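# Move wooden block from bench onto cart floor

## Task

Pick the wooden block up from the bench and lay it flat on the floor of the cart, at the end with the handle, next to the profiles. The drop flap must stay open, and anything already in place must still be in place at the end. Finish with the block released, both hands empty and withdrawn from the cart, and the robot clear of everything. The robot must not fall over or be left leaning, and at the end it must touch nothing.

## Robot and tools

ROBOT. A Rainbow Robotics RB-Y1: a two-wheel differential base with two rear casters (it cannot strafe), a bending torso (squat, shift, pitch, yaw), a head with pan and tilt, and two 7-joint arms with parallel grippers. The base is 0.58 m wide and extends 0.10 m ahead of and 0.57 m behind the drive axle. Turning on the spot sweeps a 0.58 m radius. Wrist camera cases stick out sideways and can collide. Each arm is rated for 3 kg.

FRAMES. All positions are in metres. Base frame: origin on the floor between the drive wheels, x forward, y left, z up. The chest, left_hand and right_hand readouts use this frame. A hand point is the middle of the finger pads. Fingers point along the hand's -z axis and close along its x axis. base_odometry is measured from the base frame at scene start, counts only wheel rotation (slip looks like travel), and gives heading in rad, positive to the left.

move. One action per call, plus optional "cameras" (list of head_camera, left_wrist_camera, right_wrist_camera or "all"; [] gives none; omitted gives all) and "blocking" (default true, meaning wait until everything rests; false returns within about 0.5 s while motion continues). An action is "base" and/or "joints" (optionally with min_time_s or contact_limits), or "target" (optionally with min_time_s), or contact_limits by itself. A call with no action just reports state and images.
- base: one object {"x_m_s", "turn_rad_s", "for_s"}. These are velocities, not positions: x_m_s is forward speed (0.005 to 0.4 m/s either sign, or 0), turn_rad_s is left-positive yaw rate (0.02 to 1.509 rad/s either sign, or 0), for_s is duration (0.1 to 5 s). Omitted velocities are 0. Acceleration is 0.4 m/s² (turns 0.5 rad/s²), so coasting adds up to about 1 s (turns 3.1 s). Distance is roughly speed times for_s. If |x_m_s| + 0.27·|turn_rad_s| exceeds 0.4, both are scaled down.
- joints: an object of absolute targets keyed by joint name, in rad (grippers in m of opening, 0 to 0.1). Ranges: torso_squat_rad 0 to 1.2 (larger lowers the chest); torso_shift_rad -0.3 to 0.6 (positive pushes hips forward); torso_pitch_rad -0.2 to 1.4 (positive leans forward); torso_yaw_rad -1.5 to 1.5 (left positive; raise both arms sideways at least 0.2 rad first). Arm keys per side: shoulder_pitch (±2.356, negative swings forward/up), shoulder_roll (left 0 to 3.141, right -3.141 to 0; away from the body lifts outward), shoulder_yaw (±2.094), elbow (-2.617 to 0.01, negative bends), forearm_roll (±3.141), wrist_pitch (-1.57 to 1.919), hand_roll (±2.705). head_pan_rad ±0.523, head_tilt_rad -0.35 to 1.57 (positive looks down). Combined torso limits: squat+shift ≤ 1.52; squat−shift+pitch ≤ 1.57; shift+0.5·pitch−0.4·squat ≤ 0.7; shift+0.3·pitch−0.5·squat ≤ 0.39; breaking one leaves the torso off_target.
- target: one hand's absolute pose {"side": "left"/"right", "x","y","z" in base-frame metres (-3 to 3), "quat_wxyz" as printed}. It is solved into joint angles, so the hand travels along an arc; split long moves into short steps. Refused while another move still runs.
- min_time_s: 0.1 to 8 s, the slowest allowed duration for arm, head and torso motions.
- contact_limits: {"left_gripper_m", "right_gripper_m"} motor current in mA, 200 to 672.5, persists until changed; lower means softer grip.

GRASPING. Command an opening at least 0.005 m narrower than the object; the gripper then reads off_target or done, both fine. Each pad pushes about 44 to 55 N at full current.

RESULTS. "move" reads done or the worst status. Hand status: reached (within 10 mm and 2°), short (with the miss), or refused (with reason). Joint/base statuses: done, moving, off_target, stopped, not_followed, contact_stop, time_out, limit_stop_at_<name>, torque_fault, limit_stop_at_motor_heat. An unplanned stop or a refusal cancels the remaining move, wait and finished_scene calls of that reply. "joint command not followed" means the arm-collision check withheld the arm. on_its_own reports uncommanded behaviour. lidar_m: 12 ranges, 30° sectors counter-clockwise starting straight ahead, seen 0.23 m above the floor, "-" for nothing. motor_effort: wheel load in percent (peak in brackets); under about 30 at rest is normal. wheel_motors_off is 1 while wheels are cut out. Also reported: joint torques, external torque estimates, wrist force/torque (uncalibrated, offset up to 16 N) and motor temperatures.

OTHER TOOLS. wait {seconds 0 to 10, cameras}. stop {cameras}: brakes all running motions. zoom_image {camera, region [x0,y0,x1,y1] pixels, at most 504×504} on the latest image. read_manual {section "licences"} returns licence text only. finished_scene {scene: current scene number} ends the scene irreversibly.

AVOID. Dropping or releasing a moving block, slamming, hard pushes. Arms pressing or striking each other (hands meet if both swing forward with roll near 0; use about 0.5 rad outward roll). Joint contact torque reaching its limit (elbow 33.8, wrist joints 23.5, shoulders 65.8 N m) causes a 10 s freeze. Motors above 80 °C lock the arm. The base does not stop on contact and can tip the robot if the upper body catches an edge; heavy loads far forward or sudden stops while driving forward can topple it. Thinking time lets the simulation run on.

Each tool is called after ">>>" as name(argument=value, ...), one argument or row to a line, values as JSON.

## Session

>>> move(
  joints={"head_tilt_rad":0.6,"head_pan_rad":0.5},
  cameras=["head_camera"],
)

>>> move(
  joints={"head_tilt_rad":0.6,"head_pan_rad":-0.1},
  cameras=["head_camera"],
)

>>> move(
  joints={"head_tilt_rad":0.6,"head_pan_rad":-0.52},
  cameras=["head_camera"],
)

Scene clock: 1.00 s.
Joint torques (N m): left_arm=[-1.56 -0.76 0.68 -0.48 -0.13 -0.55 -0.13] | right_arm=[-3.64 -0.59 -0.78 -1.41 0.04 -0.56 0]
External joint torques (N m): left_arm=[-0.18 -0.9 0.67 0.08 -0.14 -0.13 -0.12] | right_arm=[-0.04 0.53 -0.73 0.22 -0.02 0.03 -0.02]
Motor temperatures (°C): left_arm=[30 28 31 36 34 33 37] | right_arm=[34 30 31 30 35 37 34]
Wrist force (N): left_arm=[-0.1 1.3 -7.8] | right_arm=[-2.6 0.9 -4.7]
Wrist torque (N m): left_arm=[-0.30 0.15 0.11] | right_arm=[-0.08 -0.10 -0.10]
Wrist force, peak (N): left_arm=[0.1 1.6 -7.9] | right_arm=[-2.9 0.8 -5.4]
move: done
base_odometry: x=+0.000 y=+0.000 heading=+0.000
lidar_m: 0.74 1.04 1.57 4.56 1.51 1.06 1.01 1.09 1.44 3.61 1.10 0.79
base_status: not commanded
joint_positions: torso_squat_rad=+0.350 torso_shift_rad=+0.000 torso_pitch_rad=+0.000 torso_yaw_rad=+0.000 left_shoulder_pitch_rad=+0.037 left_shoulder_roll_rad=+0.004 left_shoulder_yaw_rad=-0.043 left_elbow_rad=-0.196 left_forearm_roll_rad=-0.014 left_wrist_pitch_rad=+0.002 left_hand_roll_rad=+0.027 left_gripper_m=+0.099 right_shoulder_pitch_rad=-0.040 right_shoulder_roll_rad=-0.021 right_shoulder_yaw_rad=-0.018 right_elbow_rad=-0.235 right_forearm_roll_rad=+0.049 right_wrist_pitch_rad=-0.014 right_hand_roll_rad=+0.035 right_gripper_m=+0.099 head_pan_rad=+0.500 head_tilt_rad=+0.600
joint_status: all done
wheel_motors_off: 0
motor_effort: left_wheel=+0(1) right_wheel=+0(2)
chest: x=-0.2280 y=+0.0001 z=+1.2475 quat_wxyz=(+1.000, +0.000, +0.000, +0.000) (m; base frame)
left_hand: x=-0.1598 y=+0.2200 z=+0.5653 quat_wxyz=(+0.997, +0.000, -0.079, -0.009) (m; base frame)
right_hand: x=-0.0823 y=-0.2360 z=+0.5770 quat_wxyz=(+0.989, -0.016, -0.142, +0.041) (m; base frame)
pictures: head_camera
camera_calibration:
head_camera: T_world_to_cam=[[0.480762, -0.876288, -0.0314125, 0.143715], [-0.465904, -0.224934, -0.855767, 1.19443], [0.742833, 0.426055, -0.516406, 0.845605], [0, 0, 0, 1]] pos_world=[-0.140746, 0.0343292, 1.46335]

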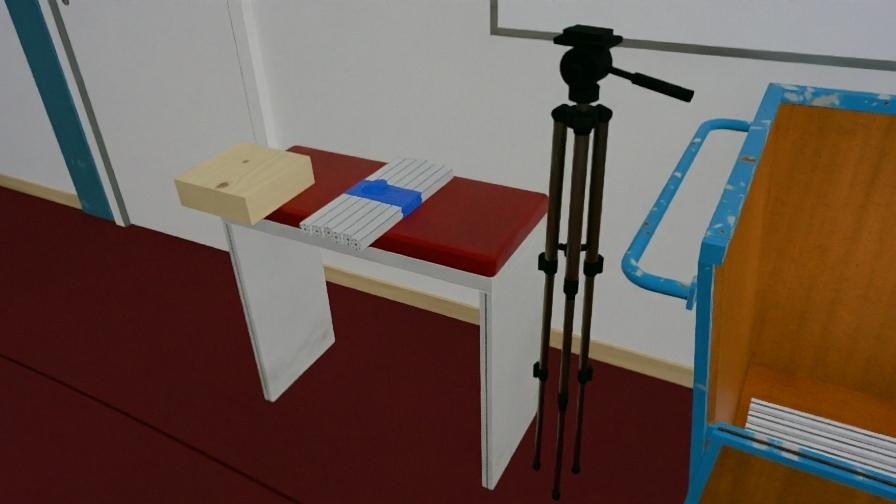

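Scene clock: 2.07 s.
Joint torques (N m): left_arm=[-1.74 -0.68 0.69 -0.42 -0.08 -0.65 0.01] | right_arm=[-3.16 -0.55 -0.46 -1.41 -0.04 -0.61 -0.01]
External joint torques (N m): left_arm=[-0.36 -0.83 0.68 0.14 -0.09 -0.23 0.01] | right_arm=[0.44 0.57 -0.42 0.22 -0.1 -0.02 -0.02]
Motor temperatures (°C): left_arm=[30 28 31 36 34 33 37] | right_arm=[34 30 31 30 35 37 34]
Wrist force (N): left_arm=[0.5 1.6 -7.6] | right_arm=[-2.6 1.0 -4.8]
Wrist torque (N m): left_arm=[-0.32 0.18 0.10] | right_arm=[-0.10 -0.10 -0.09]
Wrist force, peak (N): left_arm=[-0.7 1.3 -8.3] | right_arm=[-2.9 1.1 -5.3]
move: done
base_odometry: x=+0.000 y=+0.000 heading=+0.000
lidar_m: 0.74 1.04 1.56 4.56 1.51 1.08 1.03 1.08 1.45 3.61 1.10 0.78
base_status: not commanded
joint_positions: torso_squat_rad=+0.350 torso_shift_rad=+0.000 torso_pitch_rad=+0.000 torso_yaw_rad=+0.000 left_shoulder_pitch_rad=+0.037 left_shoulder_roll_rad=+0.004 left_shoulder_yaw_rad=-0.043 left_elbow_rad=-0.196 left_forearm_roll_rad=-0.014 left_wrist_pitch_rad=+0.002 left_hand_roll_rad=+0.027 left_gripper_m=+0.099 right_shoulder_pitch_rad=-0.040 right_shoulder_roll_rad=-0.021 right_shoulder_yaw_rad=-0.018 right_elbow_rad=-0.235 right_forearm_roll_rad=+0.049 right_wrist_pitch_rad=-0.014 right_hand_roll_rad=+0.035 right_gripper_m=+0.099 head_pan_rad=-0.100 head_tilt_rad=+0.600
joint_status: all done
wheel_motors_off: 0
motor_effort: left_wheel=+0(1) right_wheel=+1(2)
chest: x=-0.2280 y=+0.0001 z=+1.2475 quat_wxyz=(+1.000, +0.000, +0.000, +0.000) (m; base frame)
left_hand: x=-0.1598 y=+0.2200 z=+0.5653 quat_wxyz=(+0.997, +0.000, -0.079, -0.009) (m; base frame)
right_hand: x=-0.0823 y=-0.2360 z=+0.5770 quat_wxyz=(+0.989, -0.016, -0.142, +0.041) (m; base frame)
pictures: head_camera
camera_calibration:
head_camera: T_world_to_cam=[[-0.0979372, -0.994695, -0.0314576, 0.0245961], [-0.511452, 0.0774228, -0.855817, 1.18509], [0.853713, -0.0677272, -0.516321, 0.868359], [0, 0, 0, 1]] pos_world=[-0.132804, -0.0084757, 1.46335]

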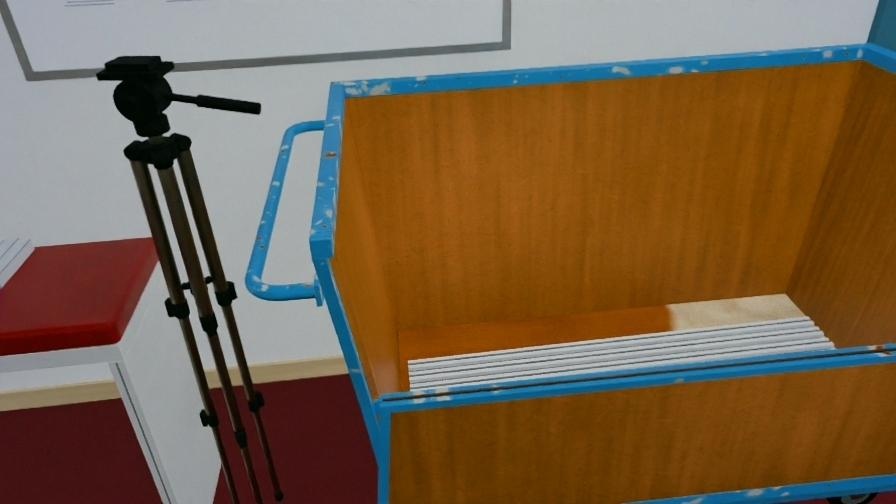

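Scene clock: 3.00 s.
Joint torques (N m): left_arm=[-1.94 -0.63 0.83 -0.39 -0.06 -0.65 -0.03] | right_arm=[-3.51 -0.52 -0.78 -1.54 -0.02 -0.58 0.02]
External joint torques (N m): left_arm=[-0.56 -0.78 0.82 0.16 -0.06 -0.23 -0.02] | right_arm=[0.09 0.6 -0.74 0.09 -0.08 0.02 0]
Motor temperatures (°C): left_arm=[30 28 31 36 34 33 37] | right_arm=[34 30 31 30 35 37 34]
Wrist force (N): left_arm=[-0.6 1.8 -7.9] | right_arm=[-2.8 0.9 -4.8]
Wrist torque (N m): left_arm=[-0.38 0.07 0.06] | right_arm=[-0.08 -0.13 -0.12]
Wrist force, peak (N): left_arm=[0.3 1.8 -8.1] | right_arm=[-2.9 1.1 -5.5]
move: done
base_odometry: x=+0.000 y=+0.000 heading=+0.000
lidar_m: 0.74 1.04 1.57 4.56 1.51 1.09 1.02 1.08 1.43 3.60 1.10 0.78
base_status: not commanded
joint_positions: torso_squat_rad=+0.350 torso_shift_rad=+0.000 torso_pitch_rad=+0.000 torso_yaw_rad=+0.000 left_shoulder_pitch_rad=+0.037 left_shoulder_roll_rad=+0.004 left_shoulder_yaw_rad=-0.043 left_elbow_rad=-0.196 left_forearm_roll_rad=-0.014 left_wrist_pitch_rad=+0.002 left_hand_roll_rad=+0.027 left_gripper_m=+0.099 right_shoulder_pitch_rad=-0.040 right_shoulder_roll_rad=-0.021 right_shoulder_yaw_rad=-0.018 right_elbow_rad=-0.235 right_forearm_roll_rad=+0.049 right_wrist_pitch_rad=-0.014 right_hand_roll_rad=+0.035 right_gripper_m=+0.099 head_pan_rad=-0.520 head_tilt_rad=+0.600
joint_status: all done
wheel_motors_off: 0
motor_effort: left_wheel=+0(1) right_wheel=-1(1)
chest: x=-0.2280 y=+0.0001 z=+1.2475 quat_wxyz=(+1.000, +0.000, +0.000, +0.000) (m; base frame)
left_hand: x=-0.1598 y=+0.2200 z=+0.5653 quat_wxyz=(+0.997, +0.000, -0.079, -0.009) (m; base frame)
right_hand: x=-0.0823 y=-0.2360 z=+0.5770 quat_wxyz=(+0.989, -0.016, -0.142, +0.041) (m; base frame)
pictures: head_camera
camera_calibration:
head_camera: T_world_to_cam=[[-0.494993, -0.86833, -0.0314031, -0.0573016], [-0.435421, 0.279164, -0.855848, 1.20074], [0.751925, -0.409965, -0.516273, 0.847415], [0, 0, 0, 1]] pos_world=[-0.142731, -0.0375485, 1.46335]

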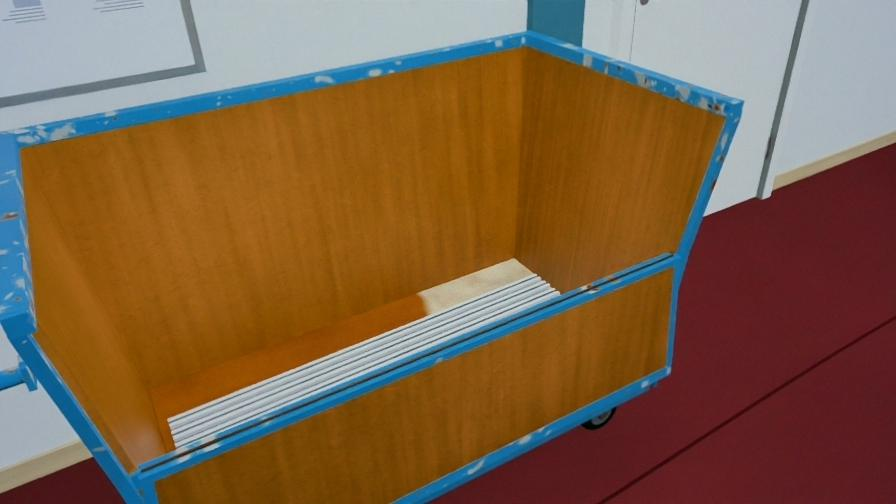

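>>> move(
  base={"turn_rad_s":0.8,"for_s":1.967},
  joints={"torso_pitch_rad":0.3,"torso_shift_rad":0.1,"torso_squat_rad":0,"left_gripper_m":0,"right_gripper_m":0,"left_shoulder_pitch_rad":-0.814,"left_shoulder_roll_rad":0.568,"left_shoulder_yaw_rad":-0.56,"left_elbow_rad":-1.31,"left_forearm_roll_rad":0.542,"left_wrist_pitch_rad":1.219,"left_hand_roll_rad":-0.962,"right_shoulder_pitch_rad":-0.814,"right_shoulder_roll_rad":-0.568,"right_shoulder_yaw_rad":0.56,"right_elbow_rad":-1.31,"right_forearm_roll_rad":-0.542,"right_wrist_pitch_rad":1.219,"right_hand_roll_rad":0.962,"head_tilt_rad":0.7,"head_pan_rad":0},
  min_time_s=2.5,
  cameras=[],
)

>>> move(
  base={"x_m_s":0.4,"for_s":3.033},
  cameras=[],
)

>>> move(
  base={"turn_rad_s":-0.8,"for_s":1.967},
  cameras=["head_camera"],
)

Scene clock: 23.00 s.
Joint torques (N m): left_arm=[-16.34 5.66 6.95 -7.16 -0.17 -0.77 -0.2] | right_arm=[-17.83 -8.82 -5.32 -7.21 0.26 -0.61 0.02]
External joint torques (N m): left_arm=[1.26 -1.53 0.13 -0.24 0.11 -0.1 -0.21] | right_arm=[-0.57 -1.24 1.1 -0.7 -0.27 -0.02 0.03]
Motor temperatures (°C): left_arm=[30 28 31 36 34 33 37] | right_arm=[34 30 31 30 35 37 34]
Wrist force (N): left_arm=[0.2 -0.9 -7.4] | right_arm=[-1.1 2.7 -4.4]
Wrist torque (N m): left_arm=[-0.16 0.14 0.08] | right_arm=[-0.15 -0.03 -0.07]
Wrist force, peak (N): left_arm=[0.2 1.5 -8.5] | right_arm=[-2.0 2.9 -5.4]
move: done
base_odometry: x=+0.000 y=+0.000 heading=+1.573
lidar_m: 4.37 1.50 1.06 1.02 1.07 1.44 3.74 1.10 0.80 0.76 1.04 1.57
base_status: done (sent for 1.97 of 1.97 s)
joint_positions: torso_squat_rad=+0.000 torso_shift_rad=+0.100 torso_pitch_rad=+0.300 torso_yaw_rad=+0.000 left_shoulder_pitch_rad=-0.814 left_shoulder_roll_rad=+0.568 left_shoulder_yaw_rad=-0.560 left_elbow_rad=-1.310 left_forearm_roll_rad=+0.542 left_wrist_pitch_rad=+1.219 left_hand_roll_rad=-0.962 left_gripper_m=+0.000 right_shoulder_pitch_rad=-0.814 right_shoulder_roll_rad=-0.568 right_shoulder_yaw_rad=+0.560 right_elbow_rad=-1.310 right_forearm_roll_rad=-0.542 right_wrist_pitch_rad=+1.219 right_hand_roll_rad=+0.962 right_gripper_m=+0.000 head_pan_rad=+0.000 head_tilt_rad=+0.700
joint_status: all done
wheel_motors_off: 0
motor_effort: left_wheel=-1(32) right_wheel=+15(53)
chest: x=-0.0666 y=+0.0000 z=+1.2726 quat_wxyz=(+0.989, +0.000, +0.149, +0.000) (m; base frame)
left_hand: x=+0.4202 y=+0.1998 z=+0.8866 quat_wxyz=(+0.698, +0.115, -0.115, -0.697) (m; base frame)
right_hand: x=+0.4201 y=-0.1995 z=+0.8865 quat_wxyz=(+0.698, -0.114, -0.115, +0.697) (m; base frame)
pictures: none
No camera images: "cameras" was empty.

Scene clock: 27.40 s.
Joint torques (N m): left_arm=[-15.98 5.75 7.23 -6.99 -0.18 -0.81 -0.18] | right_arm=[-17.95 -8.56 -5.57 -7.13 0.36 -0.48 0]
External joint torques (N m): left_arm=[1.63 -1.44 0.41 -0.06 0.1 -0.14 -0.19] | right_arm=[-0.7 -0.98 0.85 -0.62 -0.17 0.11 0.01]
Motor temperatures (°C): left_arm=[31 28 31 36 34 33 37] | right_arm=[34 30 31 30 35 37 34]
Wrist force (N): left_arm=[0.4 -1.0 -7.7] | right_arm=[-0.3 2.3 -4.8]
Wrist torque (N m): left_arm=[-0.16 0.14 0.08] | right_arm=[-0.11 0.05 -0.12]
Wrist force, peak (N): left_arm=[0.8 -0.5 -8.2] | right_arm=[-1.3 3.0 -4.9]
move: done
base_odometry: x=-0.003 y=+1.213 heading=+1.574
lidar_m: 4.39 1.52 1.10 1.04 1.08 1.45 3.84 1.36 1.13 0.91 1.53 2.06
base_status: done (sent for 3.03 of 3.03 s)
joint_positions: torso_squat_rad=+0.000 torso_shift_rad=+0.100 torso_pitch_rad=+0.300 torso_yaw_rad=+0.000 left_shoulder_pitch_rad=-0.814 left_shoulder_roll_rad=+0.568 left_shoulder_yaw_rad=-0.560 left_elbow_rad=-1.310 left_forearm_roll_rad=+0.542 left_wrist_pitch_rad=+1.219 left_hand_roll_rad=-0.962 left_gripper_m=+0.000 right_shoulder_pitch_rad=-0.814 right_shoulder_roll_rad=-0.568 right_shoulder_yaw_rad=+0.560 right_elbow_rad=-1.310 right_forearm_roll_rad=-0.542 right_wrist_pitch_rad=+1.219 right_hand_roll_rad=+0.962 right_gripper_m=+0.000 head_pan_rad=+0.000 head_tilt_rad=+0.700
joint_status: not commanded
wheel_motors_off: 0
motor_effort: left_wheel=+11(35) right_wheel=-9(45)
chest: x=-0.0667 y=+0.0001 z=+1.2726 quat_wxyz=(+0.989, +0.000, +0.149, +0.000) (m; base frame)
left_hand: x=+0.4203 y=+0.1998 z=+0.8867 quat_wxyz=(+0.698, +0.115, -0.115, -0.697) (m; base frame)
right_hand: x=+0.4201 y=-0.1995 z=+0.8865 quat_wxyz=(+0.698, -0.115, -0.115, +0.697) (m; base frame)
pictures: none
No camera images: "cameras" was empty.

Scene clock: 31.30 s.
Joint torques (N m): left_arm=[-16.29 5.54 7.3 -6.9 -0.22 -0.84 -0.21] | right_arm=[-18.17 -8.41 -5.36 -7.09 0.34 -0.61 -0.08]
External joint torques (N m): left_arm=[1.32 -1.64 0.48 0.02 0.06 -0.17 -0.22] | right_arm=[-0.92 -0.82 1.06 -0.58 -0.19 -0.01 -0.08]
Motor temperatures (°C): left_arm=[31 28 31 36 34 33 37] | right_arm=[34 30 31 30 35 37 34]
Wrist force (N): left_arm=[0.4 -0.5 -7.7] | right_arm=[-0.8 2.8 -4.8]
Wrist torque (N m): left_arm=[-0.20 0.13 0.09] | right_arm=[-0.17 0.01 -0.09]
Wrist force, peak (N): left_arm=[1.2 -0.9 -8.0] | right_arm=[-0.7 2.6 -5.3]
move: done
base_odometry: x=-0.003 y=+1.213 heading=+0.001
lidar_m: 0.89 1.54 2.04 4.39 1.55 1.10 1.05 1.10 1.48 3.69 1.34 1.10
base_status: done (sent for 1.97 of 1.97 s)
joint_positions: torso_squat_rad=+0.000 torso_shift_rad=+0.100 torso_pitch_rad=+0.300 torso_yaw_rad=+0.000 left_shoulder_pitch_rad=-0.814 left_shoulder_roll_rad=+0.568 left_shoulder_yaw_rad=-0.560 left_elbow_rad=-1.310 left_forearm_roll_rad=+0.542 left_wrist_pitch_rad=+1.219 left_hand_roll_rad=-0.962 left_gripper_m=+0.000 right_shoulder_pitch_rad=-0.814 right_shoulder_roll_rad=-0.568 right_shoulder_yaw_rad=+0.560 right_elbow_rad=-1.310 right_forearm_roll_rad=-0.542 right_wrist_pitch_rad=+1.219 right_hand_roll_rad=+0.962 right_gripper_m=+0.000 head_pan_rad=+0.000 head_tilt_rad=+0.700
joint_status: not commanded
wheel_motors_off: 0
motor_effort: left_wheel=+18(36) right_wheel=-3(41)
chest: x=-0.0667 y=+0.0001 z=+1.2726 quat_wxyz=(+0.989, +0.000, +0.149, +0.000) (m; base frame)
left_hand: x=+0.4202 y=+0.1998 z=+0.8867 quat_wxyz=(+0.698, +0.115, -0.115, -0.697) (m; base frame)
right_hand: x=+0.4201 y=-0.1995 z=+0.8865 quat_wxyz=(+0.698, -0.115, -0.115, +0.697) (m; base frame)
pictures: head_camera
camera_calibration:
head_camera: T_world_to_cam=[[-0.0106246, -0.999502, -0.0297278, 0.0425792], [-0.809164, 0.0260604, -0.587005, 0.917937], [0.587487, 0.0178179, -0.809037, 1.11612], [0, 0, 0, 1]] pos_world=[0.0875053, -0.00125082, 1.44308]

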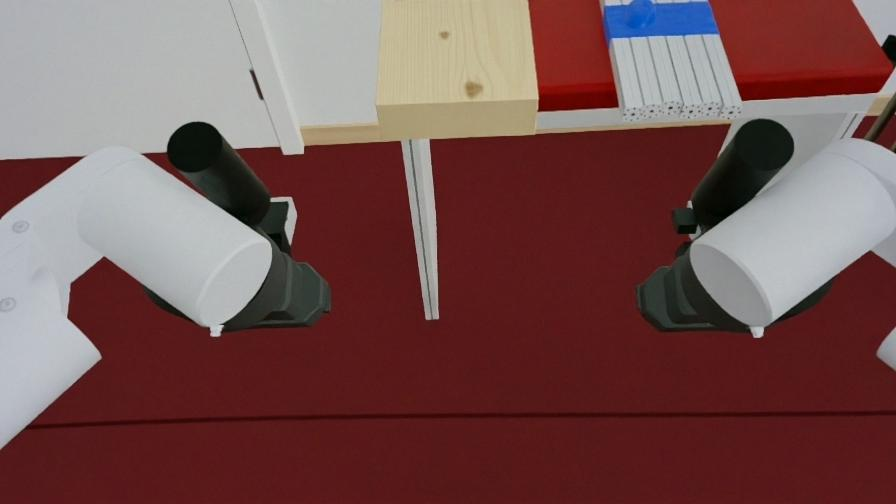

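>>> move(
  base={"x_m_s":0.3,"for_s":1.7},
  cameras=[],
)

>>> move(
  joints={"torso_pitch_rad":0.45},
  cameras=["head_camera","left_wrist_camera","right_wrist_camera"],
)

Scene clock: 37.13 s.
Joint torques (N m): left_arm=[-16.19 5.63 7.38 -6.91 -0.13 -0.79 -0.15] | right_arm=[-17.8 -8.46 -5.43 -7.17 0.34 -0.5 0.17]
External joint torques (N m): left_arm=[1.41 -1.56 0.56 0.02 0.15 -0.12 -0.15] | right_arm=[-0.55 -0.87 0.99 -0.66 -0.19 0.09 0.17]
Motor temperatures (°C): left_arm=[31 28 31 36 34 33 37] | right_arm=[34 30 31 30 35 37 34]
Wrist force (N): left_arm=[1.0 -0.7 -6.8] | right_arm=[-1.1 2.8 -4.6]
Wrist torque (N m): left_arm=[-0.17 0.18 0.11] | right_arm=[-0.19 -0.05 -0.08]
Wrist force, peak (N): left_arm=[0.6 -0.3 -8.2] | right_arm=[-1.4 2.7 -5.1]
move: done
base_odometry: x=+0.507 y=+1.214 heading=+0.001
lidar_m: 0.39 0.38 1.35 3.51 2.29 1.64 1.56 1.62 2.16 1.13 0.73 0.87
base_status: done (sent for 1.7 of 1.7 s)
joint_positions: torso_squat_rad=+0.000 torso_shift_rad=+0.100 torso_pitch_rad=+0.300 torso_yaw_rad=+0.000 left_shoulder_pitch_rad=-0.814 left_shoulder_roll_rad=+0.568 left_shoulder_yaw_rad=-0.560 left_elbow_rad=-1.310 left_forearm_roll_rad=+0.542 left_wrist_pitch_rad=+1.219 left_hand_roll_rad=-0.962 left_gripper_m=+0.000 right_shoulder_pitch_rad=-0.814 right_shoulder_roll_rad=-0.568 right_shoulder_yaw_rad=+0.560 right_elbow_rad=-1.310 right_forearm_roll_rad=-0.542 right_wrist_pitch_rad=+1.219 right_hand_roll_rad=+0.962 right_gripper_m=+0.000 head_pan_rad=+0.000 head_tilt_rad=+0.700
joint_status: not commanded
wheel_motors_off: 0
motor_effort: left_wheel=-3(45) right_wheel=+3(35)
chest: x=-0.0667 y=+0.0001 z=+1.2726 quat_wxyz=(+0.989, +0.000, +0.149, +0.000) (m; base frame)
left_hand: x=+0.4202 y=+0.1998 z=+0.8867 quat_wxyz=(+0.698, +0.115, -0.115, -0.697) (m; base frame)
right_hand: x=+0.4201 y=-0.1995 z=+0.8865 quat_wxyz=(+0.698, -0.115, -0.115, +0.697) (m; base frame)
pictures: none
No camera images: "cameras" was empty.

Scene clock: 38.43 s.
Joint torques (N m): left_arm=[-14.02 5.01 6.52 -6.88 -0.03 -0.63 -0.16] | right_arm=[-15.26 -7.82 -4.86 -7.1 0.23 -0.27 0.02]
External joint torques (N m): left_arm=[0.89 -1.66 0.54 0.05 0.09 -0.19 -0.16] | right_arm=[-0.7 -0.7 0.79 -0.61 -0.15 0.1 0.02]
Motor temperatures (°C): left_arm=[31 28 31 36 34 33 37] | right_arm=[34 30 31 30 35 37 34]
Wrist force (N): left_arm=[0.9 -0.1 -7.7] | right_arm=[-0.3 1.6 -4.8]
Wrist torque (N m): left_arm=[-0.20 0.18 0.09] | right_arm=[-0.10 0.05 -0.09]
Wrist force, peak (N): left_arm=[0.7 -0.2 -8.1] | right_arm=[-1.5 2.3 -5.0]
move: done
base_odometry: x=+0.507 y=+1.214 heading=+0.001
lidar_m: 0.38 0.38 1.36 3.52 2.31 1.62 1.55 1.63 2.16 1.13 0.74 0.87
base_status: not commanded
joint_positions: torso_squat_rad=+0.000 torso_shift_rad=+0.100 torso_pitch_rad=+0.450 torso_yaw_rad=+0.000 left_shoulder_pitch_rad=-0.814 left_shoulder_roll_rad=+0.568 left_shoulder_yaw_rad=-0.560 left_elbow_rad=-1.310 left_forearm_roll_rad=+0.542 left_wrist_pitch_rad=+1.219 left_hand_roll_rad=-0.962 left_gripper_m=+0.000 right_shoulder_pitch_rad=-0.814 right_shoulder_roll_rad=-0.568 right_shoulder_yaw_rad=+0.560 right_elbow_rad=-1.310 right_forearm_roll_rad=-0.542 right_wrist_pitch_rad=+1.219 right_hand_roll_rad=+0.962 right_gripper_m=+0.000 head_pan_rad=+0.000 head_tilt_rad=+0.700
joint_status: all done
wheel_motors_off: 0
motor_effort: left_wheel=-5(5) right_wheel=+3(6)
chest: x=-0.0235 y=+0.0001 z=+1.2556 quat_wxyz=(+0.975, +0.000, +0.223, +0.000) (m; base frame)
left_hand: x=+0.4002 y=+0.1998 z=+0.8013 quat_wxyz=(+0.705, +0.062, -0.063, -0.704) (m; base frame)
right_hand: x=+0.4001 y=-0.1995 z=+0.8012 quat_wxyz=(+0.705, -0.062, -0.063, +0.704) (m; base frame)
pictures: head_camera, left_wrist_camera, right_wrist_camera
camera_calibration:
head_camera: T_world_to_cam=[[-0.0149467, -0.999502, -0.0278074, 0.0400201], [-0.887783, 0.0260606, -0.459523, 0.780966], [0.460019, 0.0178186, -0.88773, 1.17285], [0, 0, 0, 1]] pos_world=[0.154392, -0.00125082, 1.40116]
left_wrist_camera: T_world_to_cam=[[0.0289088, -0.999577, -0.00331728, 0.19026], [-0.954768, -0.0285951, 0.295974, 0.179686], [-0.295944, -0.00538902, -0.95519, 0.95739], [0, 0, 0, 1]] pos_world=[0.449392, 0.200477, 0.861938]
right_wrist_camera: T_world_to_cam=[[0.0323696, -0.999243, -0.0215562, -0.196349], [-0.93684, -0.0378489, 0.347703, 0.11572], [-0.348256, 0.00893969, -0.937357, 0.964245], [0, 0, 0, 1]] pos_world=[0.450572, -0.20044, 0.859373]

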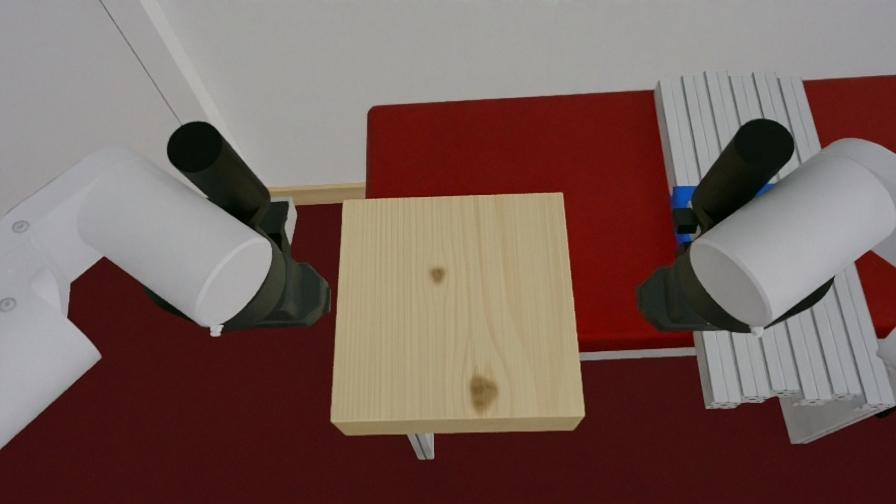

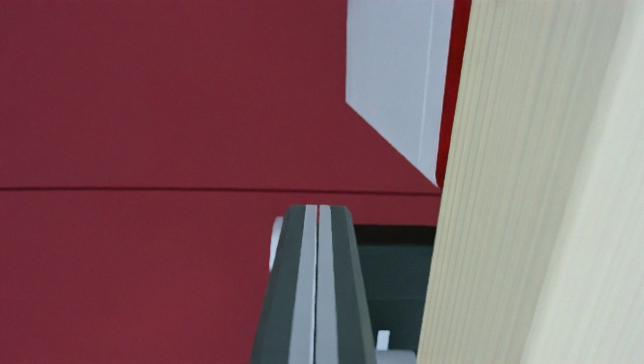

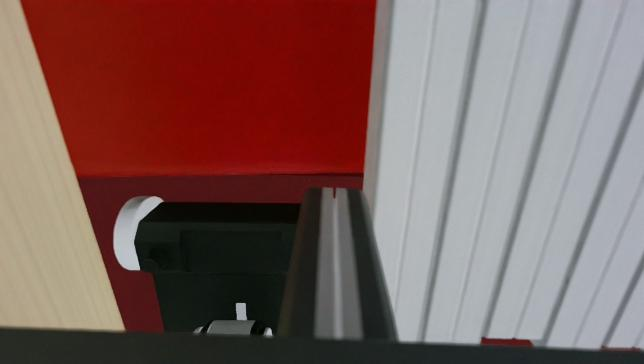

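>>> move(
  base={"x_m_s":0.02,"for_s":0.5},
  joints={"torso_squat_rad":0.05,"left_shoulder_pitch_rad":-0.913,"left_shoulder_roll_rad":0.4025,"left_shoulder_yaw_rad":-0.63,"left_elbow_rad":-1.2216,"left_forearm_roll_rad":0.448,"left_wrist_pitch_rad":1.2627,"left_hand_roll_rad":-0.848,"right_shoulder_pitch_rad":-0.913,"right_shoulder_roll_rad":-0.4025,"right_shoulder_yaw_rad":0.63,"right_elbow_rad":-1.2216,"right_forearm_roll_rad":-0.448,"right_wrist_pitch_rad":1.2627,"right_hand_roll_rad":0.848},
  min_time_s=2.5,
  cameras=["head_camera","left_wrist_camera","right_wrist_camera"],
)

Scene clock: 44.90 s.
Joint torques (N m): left_arm=[-17.47 -4.03 3.74 -8.63 1.17 -2.22 0.31] | right_arm=[-18.03 -1.73 -2.95 -6.6 0.61 -0.13 -0.28]
External joint torques (N m): left_arm=[-1.34 -7.42 -1.35 -1.24 1.33 -1.83 0.3] | right_arm=[-2.19 2.09 1.82 0.34 0.19 0.2 -0.28]
Motor temperatures (°C): left_arm=[31 28 31 36 34 33 37] | right_arm=[34 30 31 31 35 37 34]
Wrist force (N): left_arm=[-9.2 -0.2 -3.8] | right_arm=[-0.6 1.5 -4.9]
Wrist torque (N m): left_arm=[-0.25 0.37 0.00] | right_arm=[-0.10 0.01 -0.10]
Wrist force, peak (N): left_arm=[-13.3 1.2 -2.8] | right_arm=[-0.8 2.0 -5.5]
move: done
base_odometry: x=+0.517 y=+1.214 heading=+0.000
lidar_m: 0.38 0.39 1.35 3.48 2.31 1.64 1.56 1.63 2.18 1.12 0.73 0.86
base_status: done (sent for 0.5 of 0.5 s)
joint_positions: torso_squat_rad=+0.050 torso_shift_rad=+0.100 torso_pitch_rad=+0.450 torso_yaw_rad=+0.000 left_shoulder_pitch_rad=-0.913 left_shoulder_roll_rad=+0.404 left_shoulder_yaw_rad=-0.629 left_elbow_rad=-1.221 left_forearm_roll_rad=+0.448 left_wrist_pitch_rad=+1.263 left_hand_roll_rad=-0.848 left_gripper_m=+0.000 right_shoulder_pitch_rad=-0.913 right_shoulder_roll_rad=-0.403 right_shoulder_yaw_rad=+0.630 right_elbow_rad=-1.222 right_forearm_roll_rad=-0.448 right_wrist_pitch_rad=+1.263 right_hand_roll_rad=+0.848 right_gripper_m=+0.000 head_pan_rad=+0.000 head_tilt_rad=+0.700
joint_status: all done
wheel_motors_off: 0
motor_effort: left_wheel=-1(13) right_wheel=-1(18)
chest: x=-0.0238 y=+0.0002 z=+1.2548 quat_wxyz=(+0.975, +0.000, +0.223, +0.000) (m; base frame)
left_hand: x=+0.4000 y=+0.1234 z=+0.7990 quat_wxyz=(+0.705, +0.060, -0.059, -0.704) (m; base frame)
right_hand: x=+0.3998 y=-0.1221 z=+0.7990 quat_wxyz=(+0.705, -0.060, -0.060, +0.704) (m; base frame)
pictures: head_camera, left_wrist_camera, right_wrist_camera
camera_calibration:
head_camera: T_world_to_cam=[[-0.0147594, -0.999507, -0.0277213, 0.0399461], [-0.887641, 0.0258604, -0.45981, 0.780754], [0.4603, 0.0178201, -0.887585, 1.17212], [0, 0, 0, 1]] pos_world=[0.154091, -0.00115142, 1.40046]
left_wrist_camera: T_world_to_cam=[[0.0299037, -0.999539, -0.00522798, 0.115065], [-0.952595, -0.0300828, 0.30275, 0.171963], [-0.302768, -0.00407321, -0.953056, 0.955566], [0, 0, 0, 1]] pos_world=[0.449685, 0.124077, 0.859248]
right_wrist_camera: T_world_to_cam=[[0.0322929, -0.999245, -0.0215883, -0.118906], [-0.934451, -0.0378485, 0.354074, 0.113153], [-0.354624, 0.00873919, -0.934968, 0.962058], [0, 0, 0, 1]] pos_world=[0.450744, -0.122941, 0.856862]

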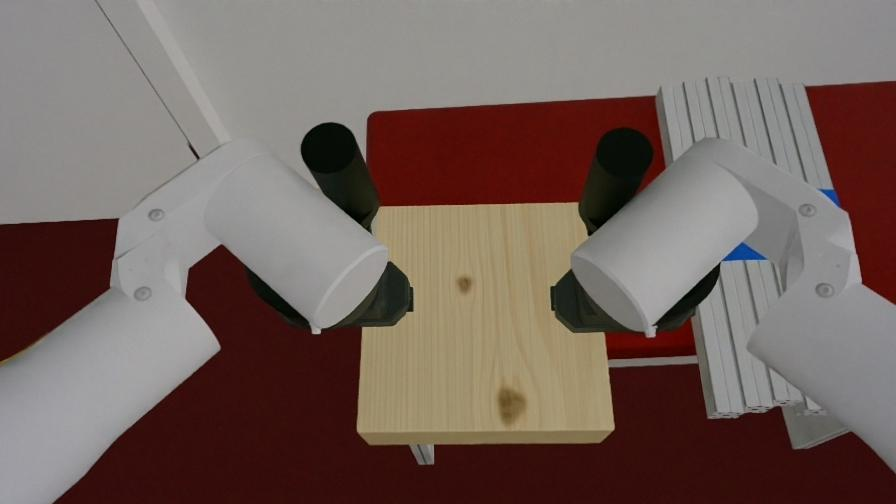

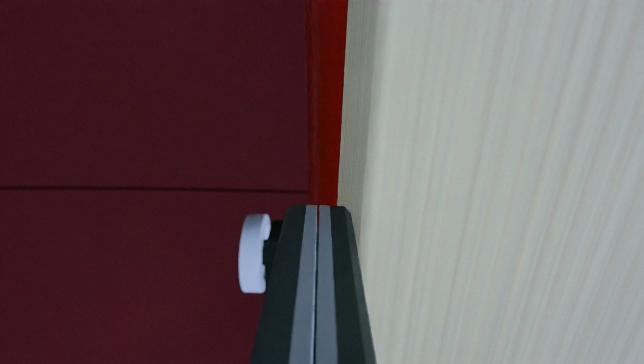

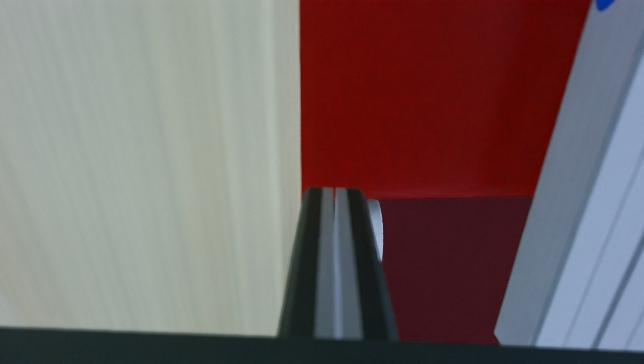

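>>> move(
  joints={"left_shoulder_pitch_rad":-0.93,"left_shoulder_roll_rad":0.371,"left_shoulder_yaw_rad":-0.64,"left_elbow_rad":-1.21,"left_forearm_roll_rad":0.436,"left_wrist_pitch_rad":1.268,"left_hand_roll_rad":-0.834,"right_shoulder_pitch_rad":-0.93,"right_shoulder_roll_rad":-0.371,"right_shoulder_yaw_rad":0.64,"right_elbow_rad":-1.21,"right_forearm_roll_rad":-0.436,"right_wrist_pitch_rad":1.268,"right_hand_roll_rad":0.834},
  min_time_s=2,
  cameras=[],
)

>>> move(
  joints={"torso_pitch_rad":0.38,"torso_squat_rad":0},
  min_time_s=2,
  cameras=["head_camera","left_wrist_camera"],
)

Scene clock: 48.93 s.
Joint torques (N m): left_arm=[-27.4 -41.69 -1.64 -26.87 12.94 -12.75 0.91] | right_arm=[-28.91 40.46 1.63 -26.27 -10.29 -9.95 -0.62]
External joint torques (N m): left_arm=[-11.11 -44.69 -6.61 -19.45 13.11 -12.37 0.91] | right_arm=[-12.9 43.9 6.29 -19.31 -10.71 -9.63 -0.62]
Motor temperatures (°C): left_arm=[31 28 31 36 34 33 37] | right_arm=[34 30 31 31 36 37 34]
Wrist force (N): left_arm=[-73.1 1.2 1.5] | right_arm=[-64.7 2.2 -0.2]
Wrist torque (N m): left_arm=[-0.18 0.77 -0.52] | right_arm=[-0.23 -0.09 0.30]
Wrist force, peak (N): left_arm=[-74.2 1.3 1.8] | right_arm=[-65.3 1.8 0.0]
move: done
base_odometry: x=+0.517 y=+1.214 heading=+0.000
lidar_m: 0.38 0.37 1.34 3.48 2.33 1.65 1.56 1.62 2.18 1.12 0.73 0.87
base_status: not commanded
joint_positions: torso_squat_rad=+0.050 torso_shift_rad=+0.100 torso_pitch_rad=+0.450 torso_yaw_rad=+0.000 left_shoulder_pitch_rad=-0.927 left_shoulder_roll_rad=+0.382 left_shoulder_yaw_rad=-0.638 left_elbow_rad=-1.205 left_forearm_roll_rad=+0.433 left_wrist_pitch_rad=+1.271 left_hand_roll_rad=-0.834 left_gripper_m=-0.001 right_shoulder_pitch_rad=-0.927 right_shoulder_roll_rad=-0.382 right_shoulder_yaw_rad=+0.638 right_elbow_rad=-1.205 right_forearm_roll_rad=-0.433 right_wrist_pitch_rad=+1.270 right_hand_roll_rad=+0.834 right_gripper_m=-0.001 head_pan_rad=+0.000 head_tilt_rad=+0.700
joint_status: all done
wheel_motors_off: 0
motor_effort: left_wheel=-1(2) right_wheel=-1(2)
chest: x=-0.0239 y=+0.0002 z=+1.2548 quat_wxyz=(+0.975, +0.000, +0.223, +0.000) (m; base frame)
left_hand: x=+0.4000 y=+0.1148 z=+0.7994 quat_wxyz=(+0.705, +0.063, -0.057, -0.704) (m; base frame)
right_hand: x=+0.3998 y=-0.1142 z=+0.7993 quat_wxyz=(+0.705, -0.062, -0.057, +0.704) (m; base frame)
pictures: none
No camera images: "cameras" was empty.

Scene clock: 51.23 s.
Joint torques (N m): left_arm=[-31.67 -37.34 2.02 -29.11 11.98 -12.41 0.9] | right_arm=[-34.17 39.53 -1.31 -31.29 -10.27 -11.03 -0.61]
External joint torques (N m): left_arm=[-14.21 -40.73 -3.36 -21.7 12.24 -11.94 0.9] | right_arm=[-17 43.37 3.72 -24.34 -10.78 -10.62 -0.6]
Motor temperatures (°C): left_arm=[31 29 31 37 35 34 37] | right_arm=[34 31 31 31 36 37 34]
Wrist force (N): left_arm=[-65.0 0.1 -19.2] | right_arm=[-65.6 5.2 -17.8]
Wrist torque (N m): left_arm=[-0.27 0.91 -0.50] | right_arm=[-0.14 0.02 0.33]
Wrist force, peak (N): left_arm=[-73.4 1.1 0.2] | right_arm=[-65.6 4.8 -18.4]
move: done
base_odometry: x=+0.517 y=+1.214 heading=+0.000
lidar_m: 0.37 0.39 1.36 3.47 2.32 1.64 1.57 1.64 2.19 1.13 0.74 0.86
base_status: not commanded
joint_positions: torso_squat_rad=+0.000 torso_shift_rad=+0.100 torso_pitch_rad=+0.381 torso_yaw_rad=+0.000 left_shoulder_pitch_rad=-0.926 left_shoulder_roll_rad=+0.381 left_shoulder_yaw_rad=-0.639 left_elbow_rad=-1.205 left_forearm_roll_rad=+0.433 left_wrist_pitch_rad=+1.271 left_hand_roll_rad=-0.834 left_gripper_m=-0.001 right_shoulder_pitch_rad=-0.926 right_shoulder_roll_rad=-0.382 right_shoulder_yaw_rad=+0.639 right_elbow_rad=-1.204 right_forearm_roll_rad=-0.433 right_wrist_pitch_rad=+1.271 right_hand_roll_rad=+0.834 right_gripper_m=-0.001 head_pan_rad=+0.000 head_tilt_rad=+0.700
joint_status: all done
wheel_motors_off: 0
motor_effort: left_wheel=-2(2) right_wheel=+1(3)
chest: x=-0.0428 y=+0.0002 z=+1.2642 quat_wxyz=(+0.982, +0.000, +0.189, +0.000) (m; base frame)
left_hand: x=+0.4105 y=+0.1144 z=+0.8383 quat_wxyz=(+0.702, +0.086, -0.081, -0.702) (m; base frame)
right_hand: x=+0.4103 y=-0.1147 z=+0.8380 quat_wxyz=(+0.703, -0.086, -0.080, +0.702) (m; base frame)
pictures: head_camera, left_wrist_camera
camera_calibration:
head_camera: T_world_to_cam=[[-0.0129068, -0.999504, -0.0287212, 0.0412911], [-0.853939, 0.0259616, -0.519725, 0.845358], [0.520213, 0.0178182, -0.853851, 1.1491], [0, 0, 0, 1]] pos_world=[0.124641, -0.00115112, 1.4217]
left_wrist_camera: T_world_to_cam=[[0.0294393, -0.999519, -0.00973901, 0.109889], [-0.970681, -0.0309126, 0.238374, 0.231158], [-0.238561, 0.0024359, -0.971125, 0.984233], [0, 0, 0, 1]] pos_world=[0.455945, 0.114584, 0.901781]

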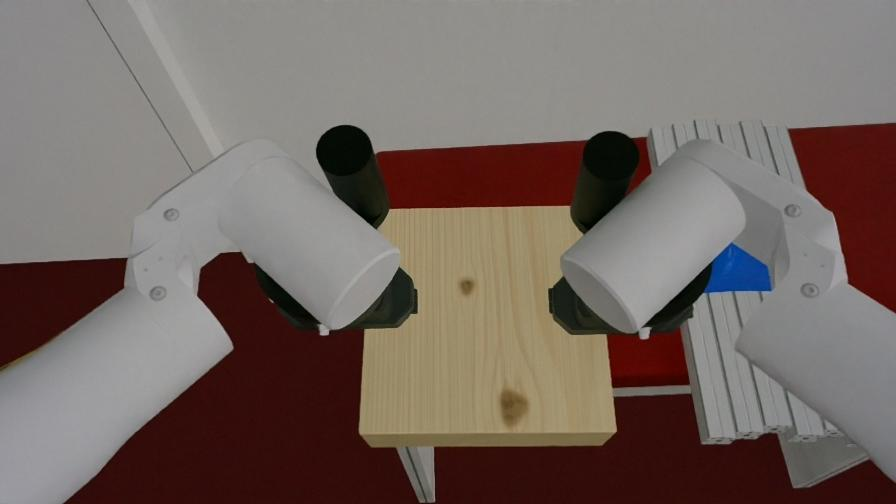

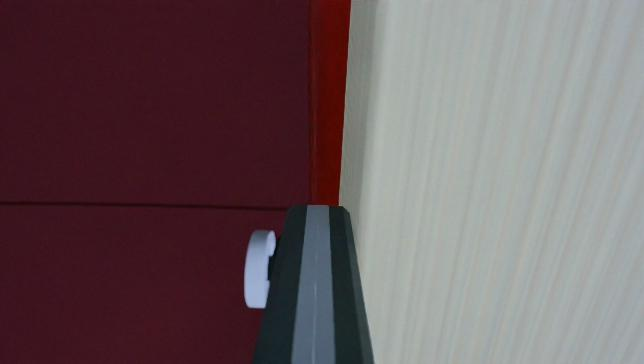

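>>> move(
  base={"x_m_s":-0.25,"for_s":2.067},
  cameras=[],
)

>>> move(
  base={"turn_rad_s":-0.7,"for_s":2.25},
  cameras=[],
)

>>> move(
  base={"x_m_s":0.35,"for_s":4.333},
  cameras=[],
)

>>> move(
  base={"turn_rad_s":0.7,"for_s":2.25},
  cameras=["head_camera"],
)

Scene clock: 55.97 s.
Joint torques (N m): left_arm=[-32.52 -36.39 2.5 -29.64 11.83 -12.18 0.82] | right_arm=[-35.88 39.36 -1.79 -31.61 -10.04 -11.06 -0.72]
External joint torques (N m): left_arm=[-15.06 -39.77 -2.87 -22.23 12.08 -11.7 0.81] | right_arm=[-18.71 43.19 3.24 -24.66 -10.55 -10.65 -0.72]
Motor temperatures (°C): left_arm=[31 29 31 38 35 35 37] | right_arm=[35 31 31 33 37 38 34]
Wrist force (N): left_arm=[-64.8 0.1 -19.7] | right_arm=[-64.8 5.1 -18.0]
Wrist torque (N m): left_arm=[-0.17 0.92 -0.48] | right_arm=[-0.10 0.08 0.40]
Wrist force, peak (N): left_arm=[-66.1 0.0 -19.7] | right_arm=[-65.8 5.1 -17.8]
move: done
base_odometry: x=+0.000 y=+1.213 heading=+0.000
lidar_m: 0.89 1.52 2.03 4.39 1.54 1.10 1.05 1.11 1.49 3.67 1.33 1.12
base_status: done (sent for 2.07 of 2.07 s)
joint_positions: torso_squat_rad=+0.000 torso_shift_rad=+0.100 torso_pitch_rad=+0.381 torso_yaw_rad=+0.000 left_shoulder_pitch_rad=-0.926 left_shoulder_roll_rad=+0.381 left_shoulder_yaw_rad=-0.639 left_elbow_rad=-1.204 left_forearm_roll_rad=+0.433 left_wrist_pitch_rad=+1.271 left_hand_roll_rad=-0.834 left_gripper_m=-0.001 right_shoulder_pitch_rad=-0.925 right_shoulder_roll_rad=-0.382 right_shoulder_yaw_rad=+0.639 right_elbow_rad=-1.204 right_forearm_roll_rad=-0.433 right_wrist_pitch_rad=+1.271 right_hand_roll_rad=+0.834 right_gripper_m=-0.001 head_pan_rad=+0.000 head_tilt_rad=+0.700
joint_status: not commanded
wheel_motors_off: 0
motor_effort: left_wheel=-7(24) right_wheel=+9(33)
chest: x=-0.0429 y=+0.0002 z=+1.2642 quat_wxyz=(+0.982, +0.000, +0.189, +0.000) (m; base frame)
left_hand: x=+0.4103 y=+0.1143 z=+0.8382 quat_wxyz=(+0.702, +0.086, -0.081, -0.702) (m; base frame)
right_hand: x=+0.4101 y=-0.1148 z=+0.8379 quat_wxyz=(+0.703, -0.086, -0.080, +0.702) (m; base frame)
pictures: none
No camera images: "cameras" was empty.

Scene clock: 59.97 s.
Joint torques (N m): left_arm=[-32.46 -36.23 2.54 -29.68 11.85 -12.19 0.95] | right_arm=[-35.59 39.04 -1.97 -31.42 -10.28 -11.16 -0.72]
External joint torques (N m): left_arm=[-15.01 -39.61 -2.84 -22.27 12.1 -11.71 0.95] | right_arm=[-18.42 42.88 3.06 -24.47 -10.79 -10.75 -0.71]
Motor temperatures (°C): left_arm=[32 29 31 38 36 35 37] | right_arm=[35 32 31 34 37 39 34]
Wrist force (N): left_arm=[-65.2 -0.4 -20.0] | right_arm=[-64.9 6.2 -17.9]
Wrist torque (N m): left_arm=[-0.19 0.94 -0.52] | right_arm=[-0.17 0.11 0.41]
Wrist force, peak (N): left_arm=[-65.9 -0.2 -19.8] | right_arm=[-65.9 5.5 -18.1]
move: done
base_odometry: x=+0.000 y=+1.213 heading=-1.586
lidar_m: 3.39 1.35 1.10 0.89 1.53 2.02 4.39 1.60 1.12 1.06 1.07 1.42
base_status: done (sent for 2.27 of 2.27 s)
joint_positions: torso_squat_rad=+0.000 torso_shift_rad=+0.100 torso_pitch_rad=+0.381 torso_yaw_rad=+0.000 left_shoulder_pitch_rad=-0.926 left_shoulder_roll_rad=+0.381 left_shoulder_yaw_rad=-0.639 left_elbow_rad=-1.204 left_forearm_roll_rad=+0.433 left_wrist_pitch_rad=+1.271 left_hand_roll_rad=-0.834 left_gripper_m=-0.001 right_shoulder_pitch_rad=-0.925 right_shoulder_roll_rad=-0.382 right_shoulder_yaw_rad=+0.639 right_elbow_rad=-1.204 right_forearm_roll_rad=-0.433 right_wrist_pitch_rad=+1.271 right_hand_roll_rad=+0.834 right_gripper_m=-0.001 head_pan_rad=+0.000 head_tilt_rad=+0.700
joint_status: not commanded
wheel_motors_off: 0
motor_effort: left_wheel=+16(44) right_wheel=-2(43)
chest: x=-0.0429 y=+0.0001 z=+1.2642 quat_wxyz=(+0.982, +0.000, +0.189, +0.000) (m; base frame)
left_hand: x=+0.4103 y=+0.1143 z=+0.8382 quat_wxyz=(+0.702, +0.086, -0.081, -0.702) (m; base frame)
right_hand: x=+0.4101 y=-0.1148 z=+0.8378 quat_wxyz=(+0.703, -0.086, -0.080, +0.702) (m; base frame)
pictures: none
No camera images: "cameras" was empty.

Scene clock: 65.50 s.
Joint torques (N m): left_arm=[-31.99 -36.31 2.92 -29.66 11.88 -12.15 0.86] | right_arm=[-35.51 38.98 -2.11 -31.6 -10.15 -11.08 -0.62]
External joint torques (N m): left_arm=[-14.53 -39.69 -2.46 -22.25 12.13 -11.67 0.85] | right_arm=[-18.34 42.82 2.92 -24.65 -10.66 -10.67 -0.62]
Motor temperatures (°C): left_arm=[32 29 31 39 36 36 37] | right_arm=[36 32 31 35 38 40 34]
Wrist force (N): left_arm=[-65.5 -1.1 -19.2] | right_arm=[-64.3 6.1 -18.4]
Wrist torque (N m): left_arm=[-0.17 0.93 -0.45] | right_arm=[-0.18 0.13 0.41]
Wrist force, peak (N): left_arm=[-65.9 0.1 -20.0] | right_arm=[-65.7 5.3 -18.0]
move: done
base_odometry: x=-0.023 y=-0.303 heading=-1.586
lidar_m: 3.09 2.43 0.85 0.81 0.84 1.83 4.91 1.48 1.03 0.96 0.97 1.29
base_status: done (sent for 4.33 of 4.33 s)
joint_positions: torso_squat_rad=+0.000 torso_shift_rad=+0.100 torso_pitch_rad=+0.381 torso_yaw_rad=+0.000 left_shoulder_pitch_rad=-0.926 left_shoulder_roll_rad=+0.381 left_shoulder_yaw_rad=-0.639 left_elbow_rad=-1.204 left_forearm_roll_rad=+0.433 left_wrist_pitch_rad=+1.271 left_hand_roll_rad=-0.834 left_gripper_m=-0.001 right_shoulder_pitch_rad=-0.925 right_shoulder_roll_rad=-0.382 right_shoulder_yaw_rad=+0.639 right_elbow_rad=-1.204 right_forearm_roll_rad=-0.433 right_wrist_pitch_rad=+1.271 right_hand_roll_rad=+0.834 right_gripper_m=-0.001 head_pan_rad=+0.000 head_tilt_rad=+0.700
joint_status: not commanded
wheel_motors_off: 0
motor_effort: left_wheel=+0(45) right_wheel=+1(33)
chest: x=-0.0428 y=+0.0001 z=+1.2642 quat_wxyz=(+0.982, +0.000, +0.189, +0.000) (m; base frame)
left_hand: x=+0.4104 y=+0.1142 z=+0.8382 quat_wxyz=(+0.702, +0.086, -0.081, -0.702) (m; base frame)
right_hand: x=+0.4101 y=-0.1149 z=+0.8377 quat_wxyz=(+0.703, -0.086, -0.080, +0.702) (m; base frame)
pictures: none
No camera images: "cameras" was empty.

Scene clock: 69.50 s.
Joint torques (N m): left_arm=[-32.03 -36.43 2.57 -29.77 11.73 -12.13 0.85] | right_arm=[-35.3 38.62 -1.51 -31.44 -10.15 -11.12 -0.78]
External joint torques (N m): left_arm=[-14.57 -39.81 -2.81 -22.36 11.99 -11.65 0.85] | right_arm=[-18.14 42.45 3.52 -24.49 -10.66 -10.71 -0.78]
Motor temperatures (°C): left_arm=[32 30 31 40 37 36 37] | right_arm=[36 33 31 36 38 40 34]
Wrist force (N): left_arm=[-64.8 -0.2 -20.0] | right_arm=[-65.2 5.5 -17.4]
Wrist torque (N m): left_arm=[-0.18 1.00 -0.51] | right_arm=[-0.14 0.05 0.43]
Wrist force, peak (N): left_arm=[-66.4 -0.1 -20.0] | right_arm=[-66.0 6.1 -18.1]
move: done
base_odometry: x=-0.023 y=-0.303 heading=+0.000
lidar_m: 0.80 0.83 1.84 4.30 1.41 1.00 0.96 1.00 1.34 3.36 1.19 0.86
base_status: done (sent for 2.27 of 2.27 s)
joint_positions: torso_squat_rad=+0.000 torso_shift_rad=+0.100 torso_pitch_rad=+0.381 torso_yaw_rad=+0.000 left_shoulder_pitch_rad=-0.926 left_shoulder_roll_rad=+0.381 left_shoulder_yaw_rad=-0.639 left_elbow_rad=-1.204 left_forearm_roll_rad=+0.433 left_wrist_pitch_rad=+1.271 left_hand_roll_rad=-0.834 left_gripper_m=-0.001 right_shoulder_pitch_rad=-0.925 right_shoulder_roll_rad=-0.382 right_shoulder_yaw_rad=+0.639 right_elbow_rad=-1.204 right_forearm_roll_rad=-0.433 right_wrist_pitch_rad=+1.271 right_hand_roll_rad=+0.834 right_gripper_m=-0.001 head_pan_rad=+0.000 head_tilt_rad=+0.700
joint_status: not commanded
wheel_motors_off: 0
motor_effort: left_wheel=-1(38) right_wheel=+16(35)
chest: x=-0.0428 y=+0.0001 z=+1.2642 quat_wxyz=(+0.982, +0.000, +0.189, +0.000) (m; base frame)
left_hand: x=+0.4104 y=+0.1142 z=+0.8382 quat_wxyz=(+0.702, +0.086, -0.081, -0.702) (m; base frame)
right_hand: x=+0.4101 y=-0.1149 z=+0.8378 quat_wxyz=(+0.703, -0.086, -0.080, +0.702) (m; base frame)
pictures: head_camera
camera_calibration:
head_camera: T_world_to_cam=[[-0.0129929, -0.999502, -0.0287718, 0.0412728], [-0.853938, 0.0260614, -0.519721, 0.84527], [0.520212, 0.0178167, -0.853851, 1.14915], [0, 0, 0, 1]] pos_world=[0.124541, -0.00125082, 1.4217]

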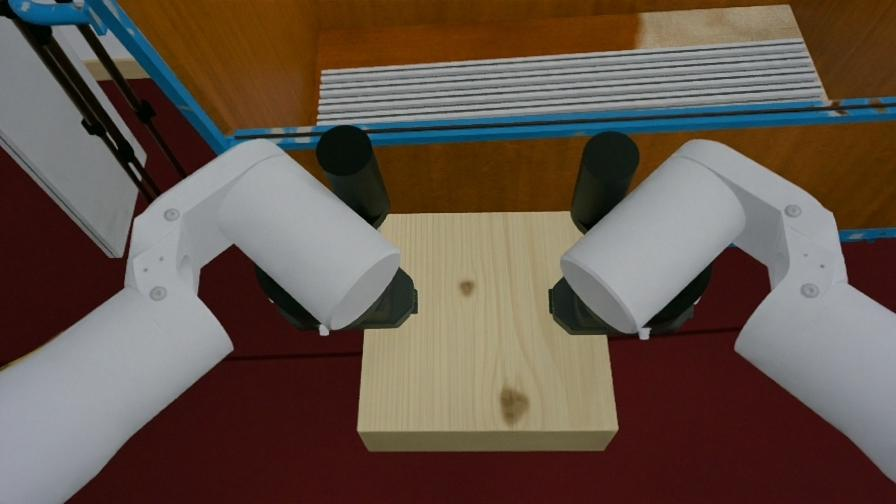

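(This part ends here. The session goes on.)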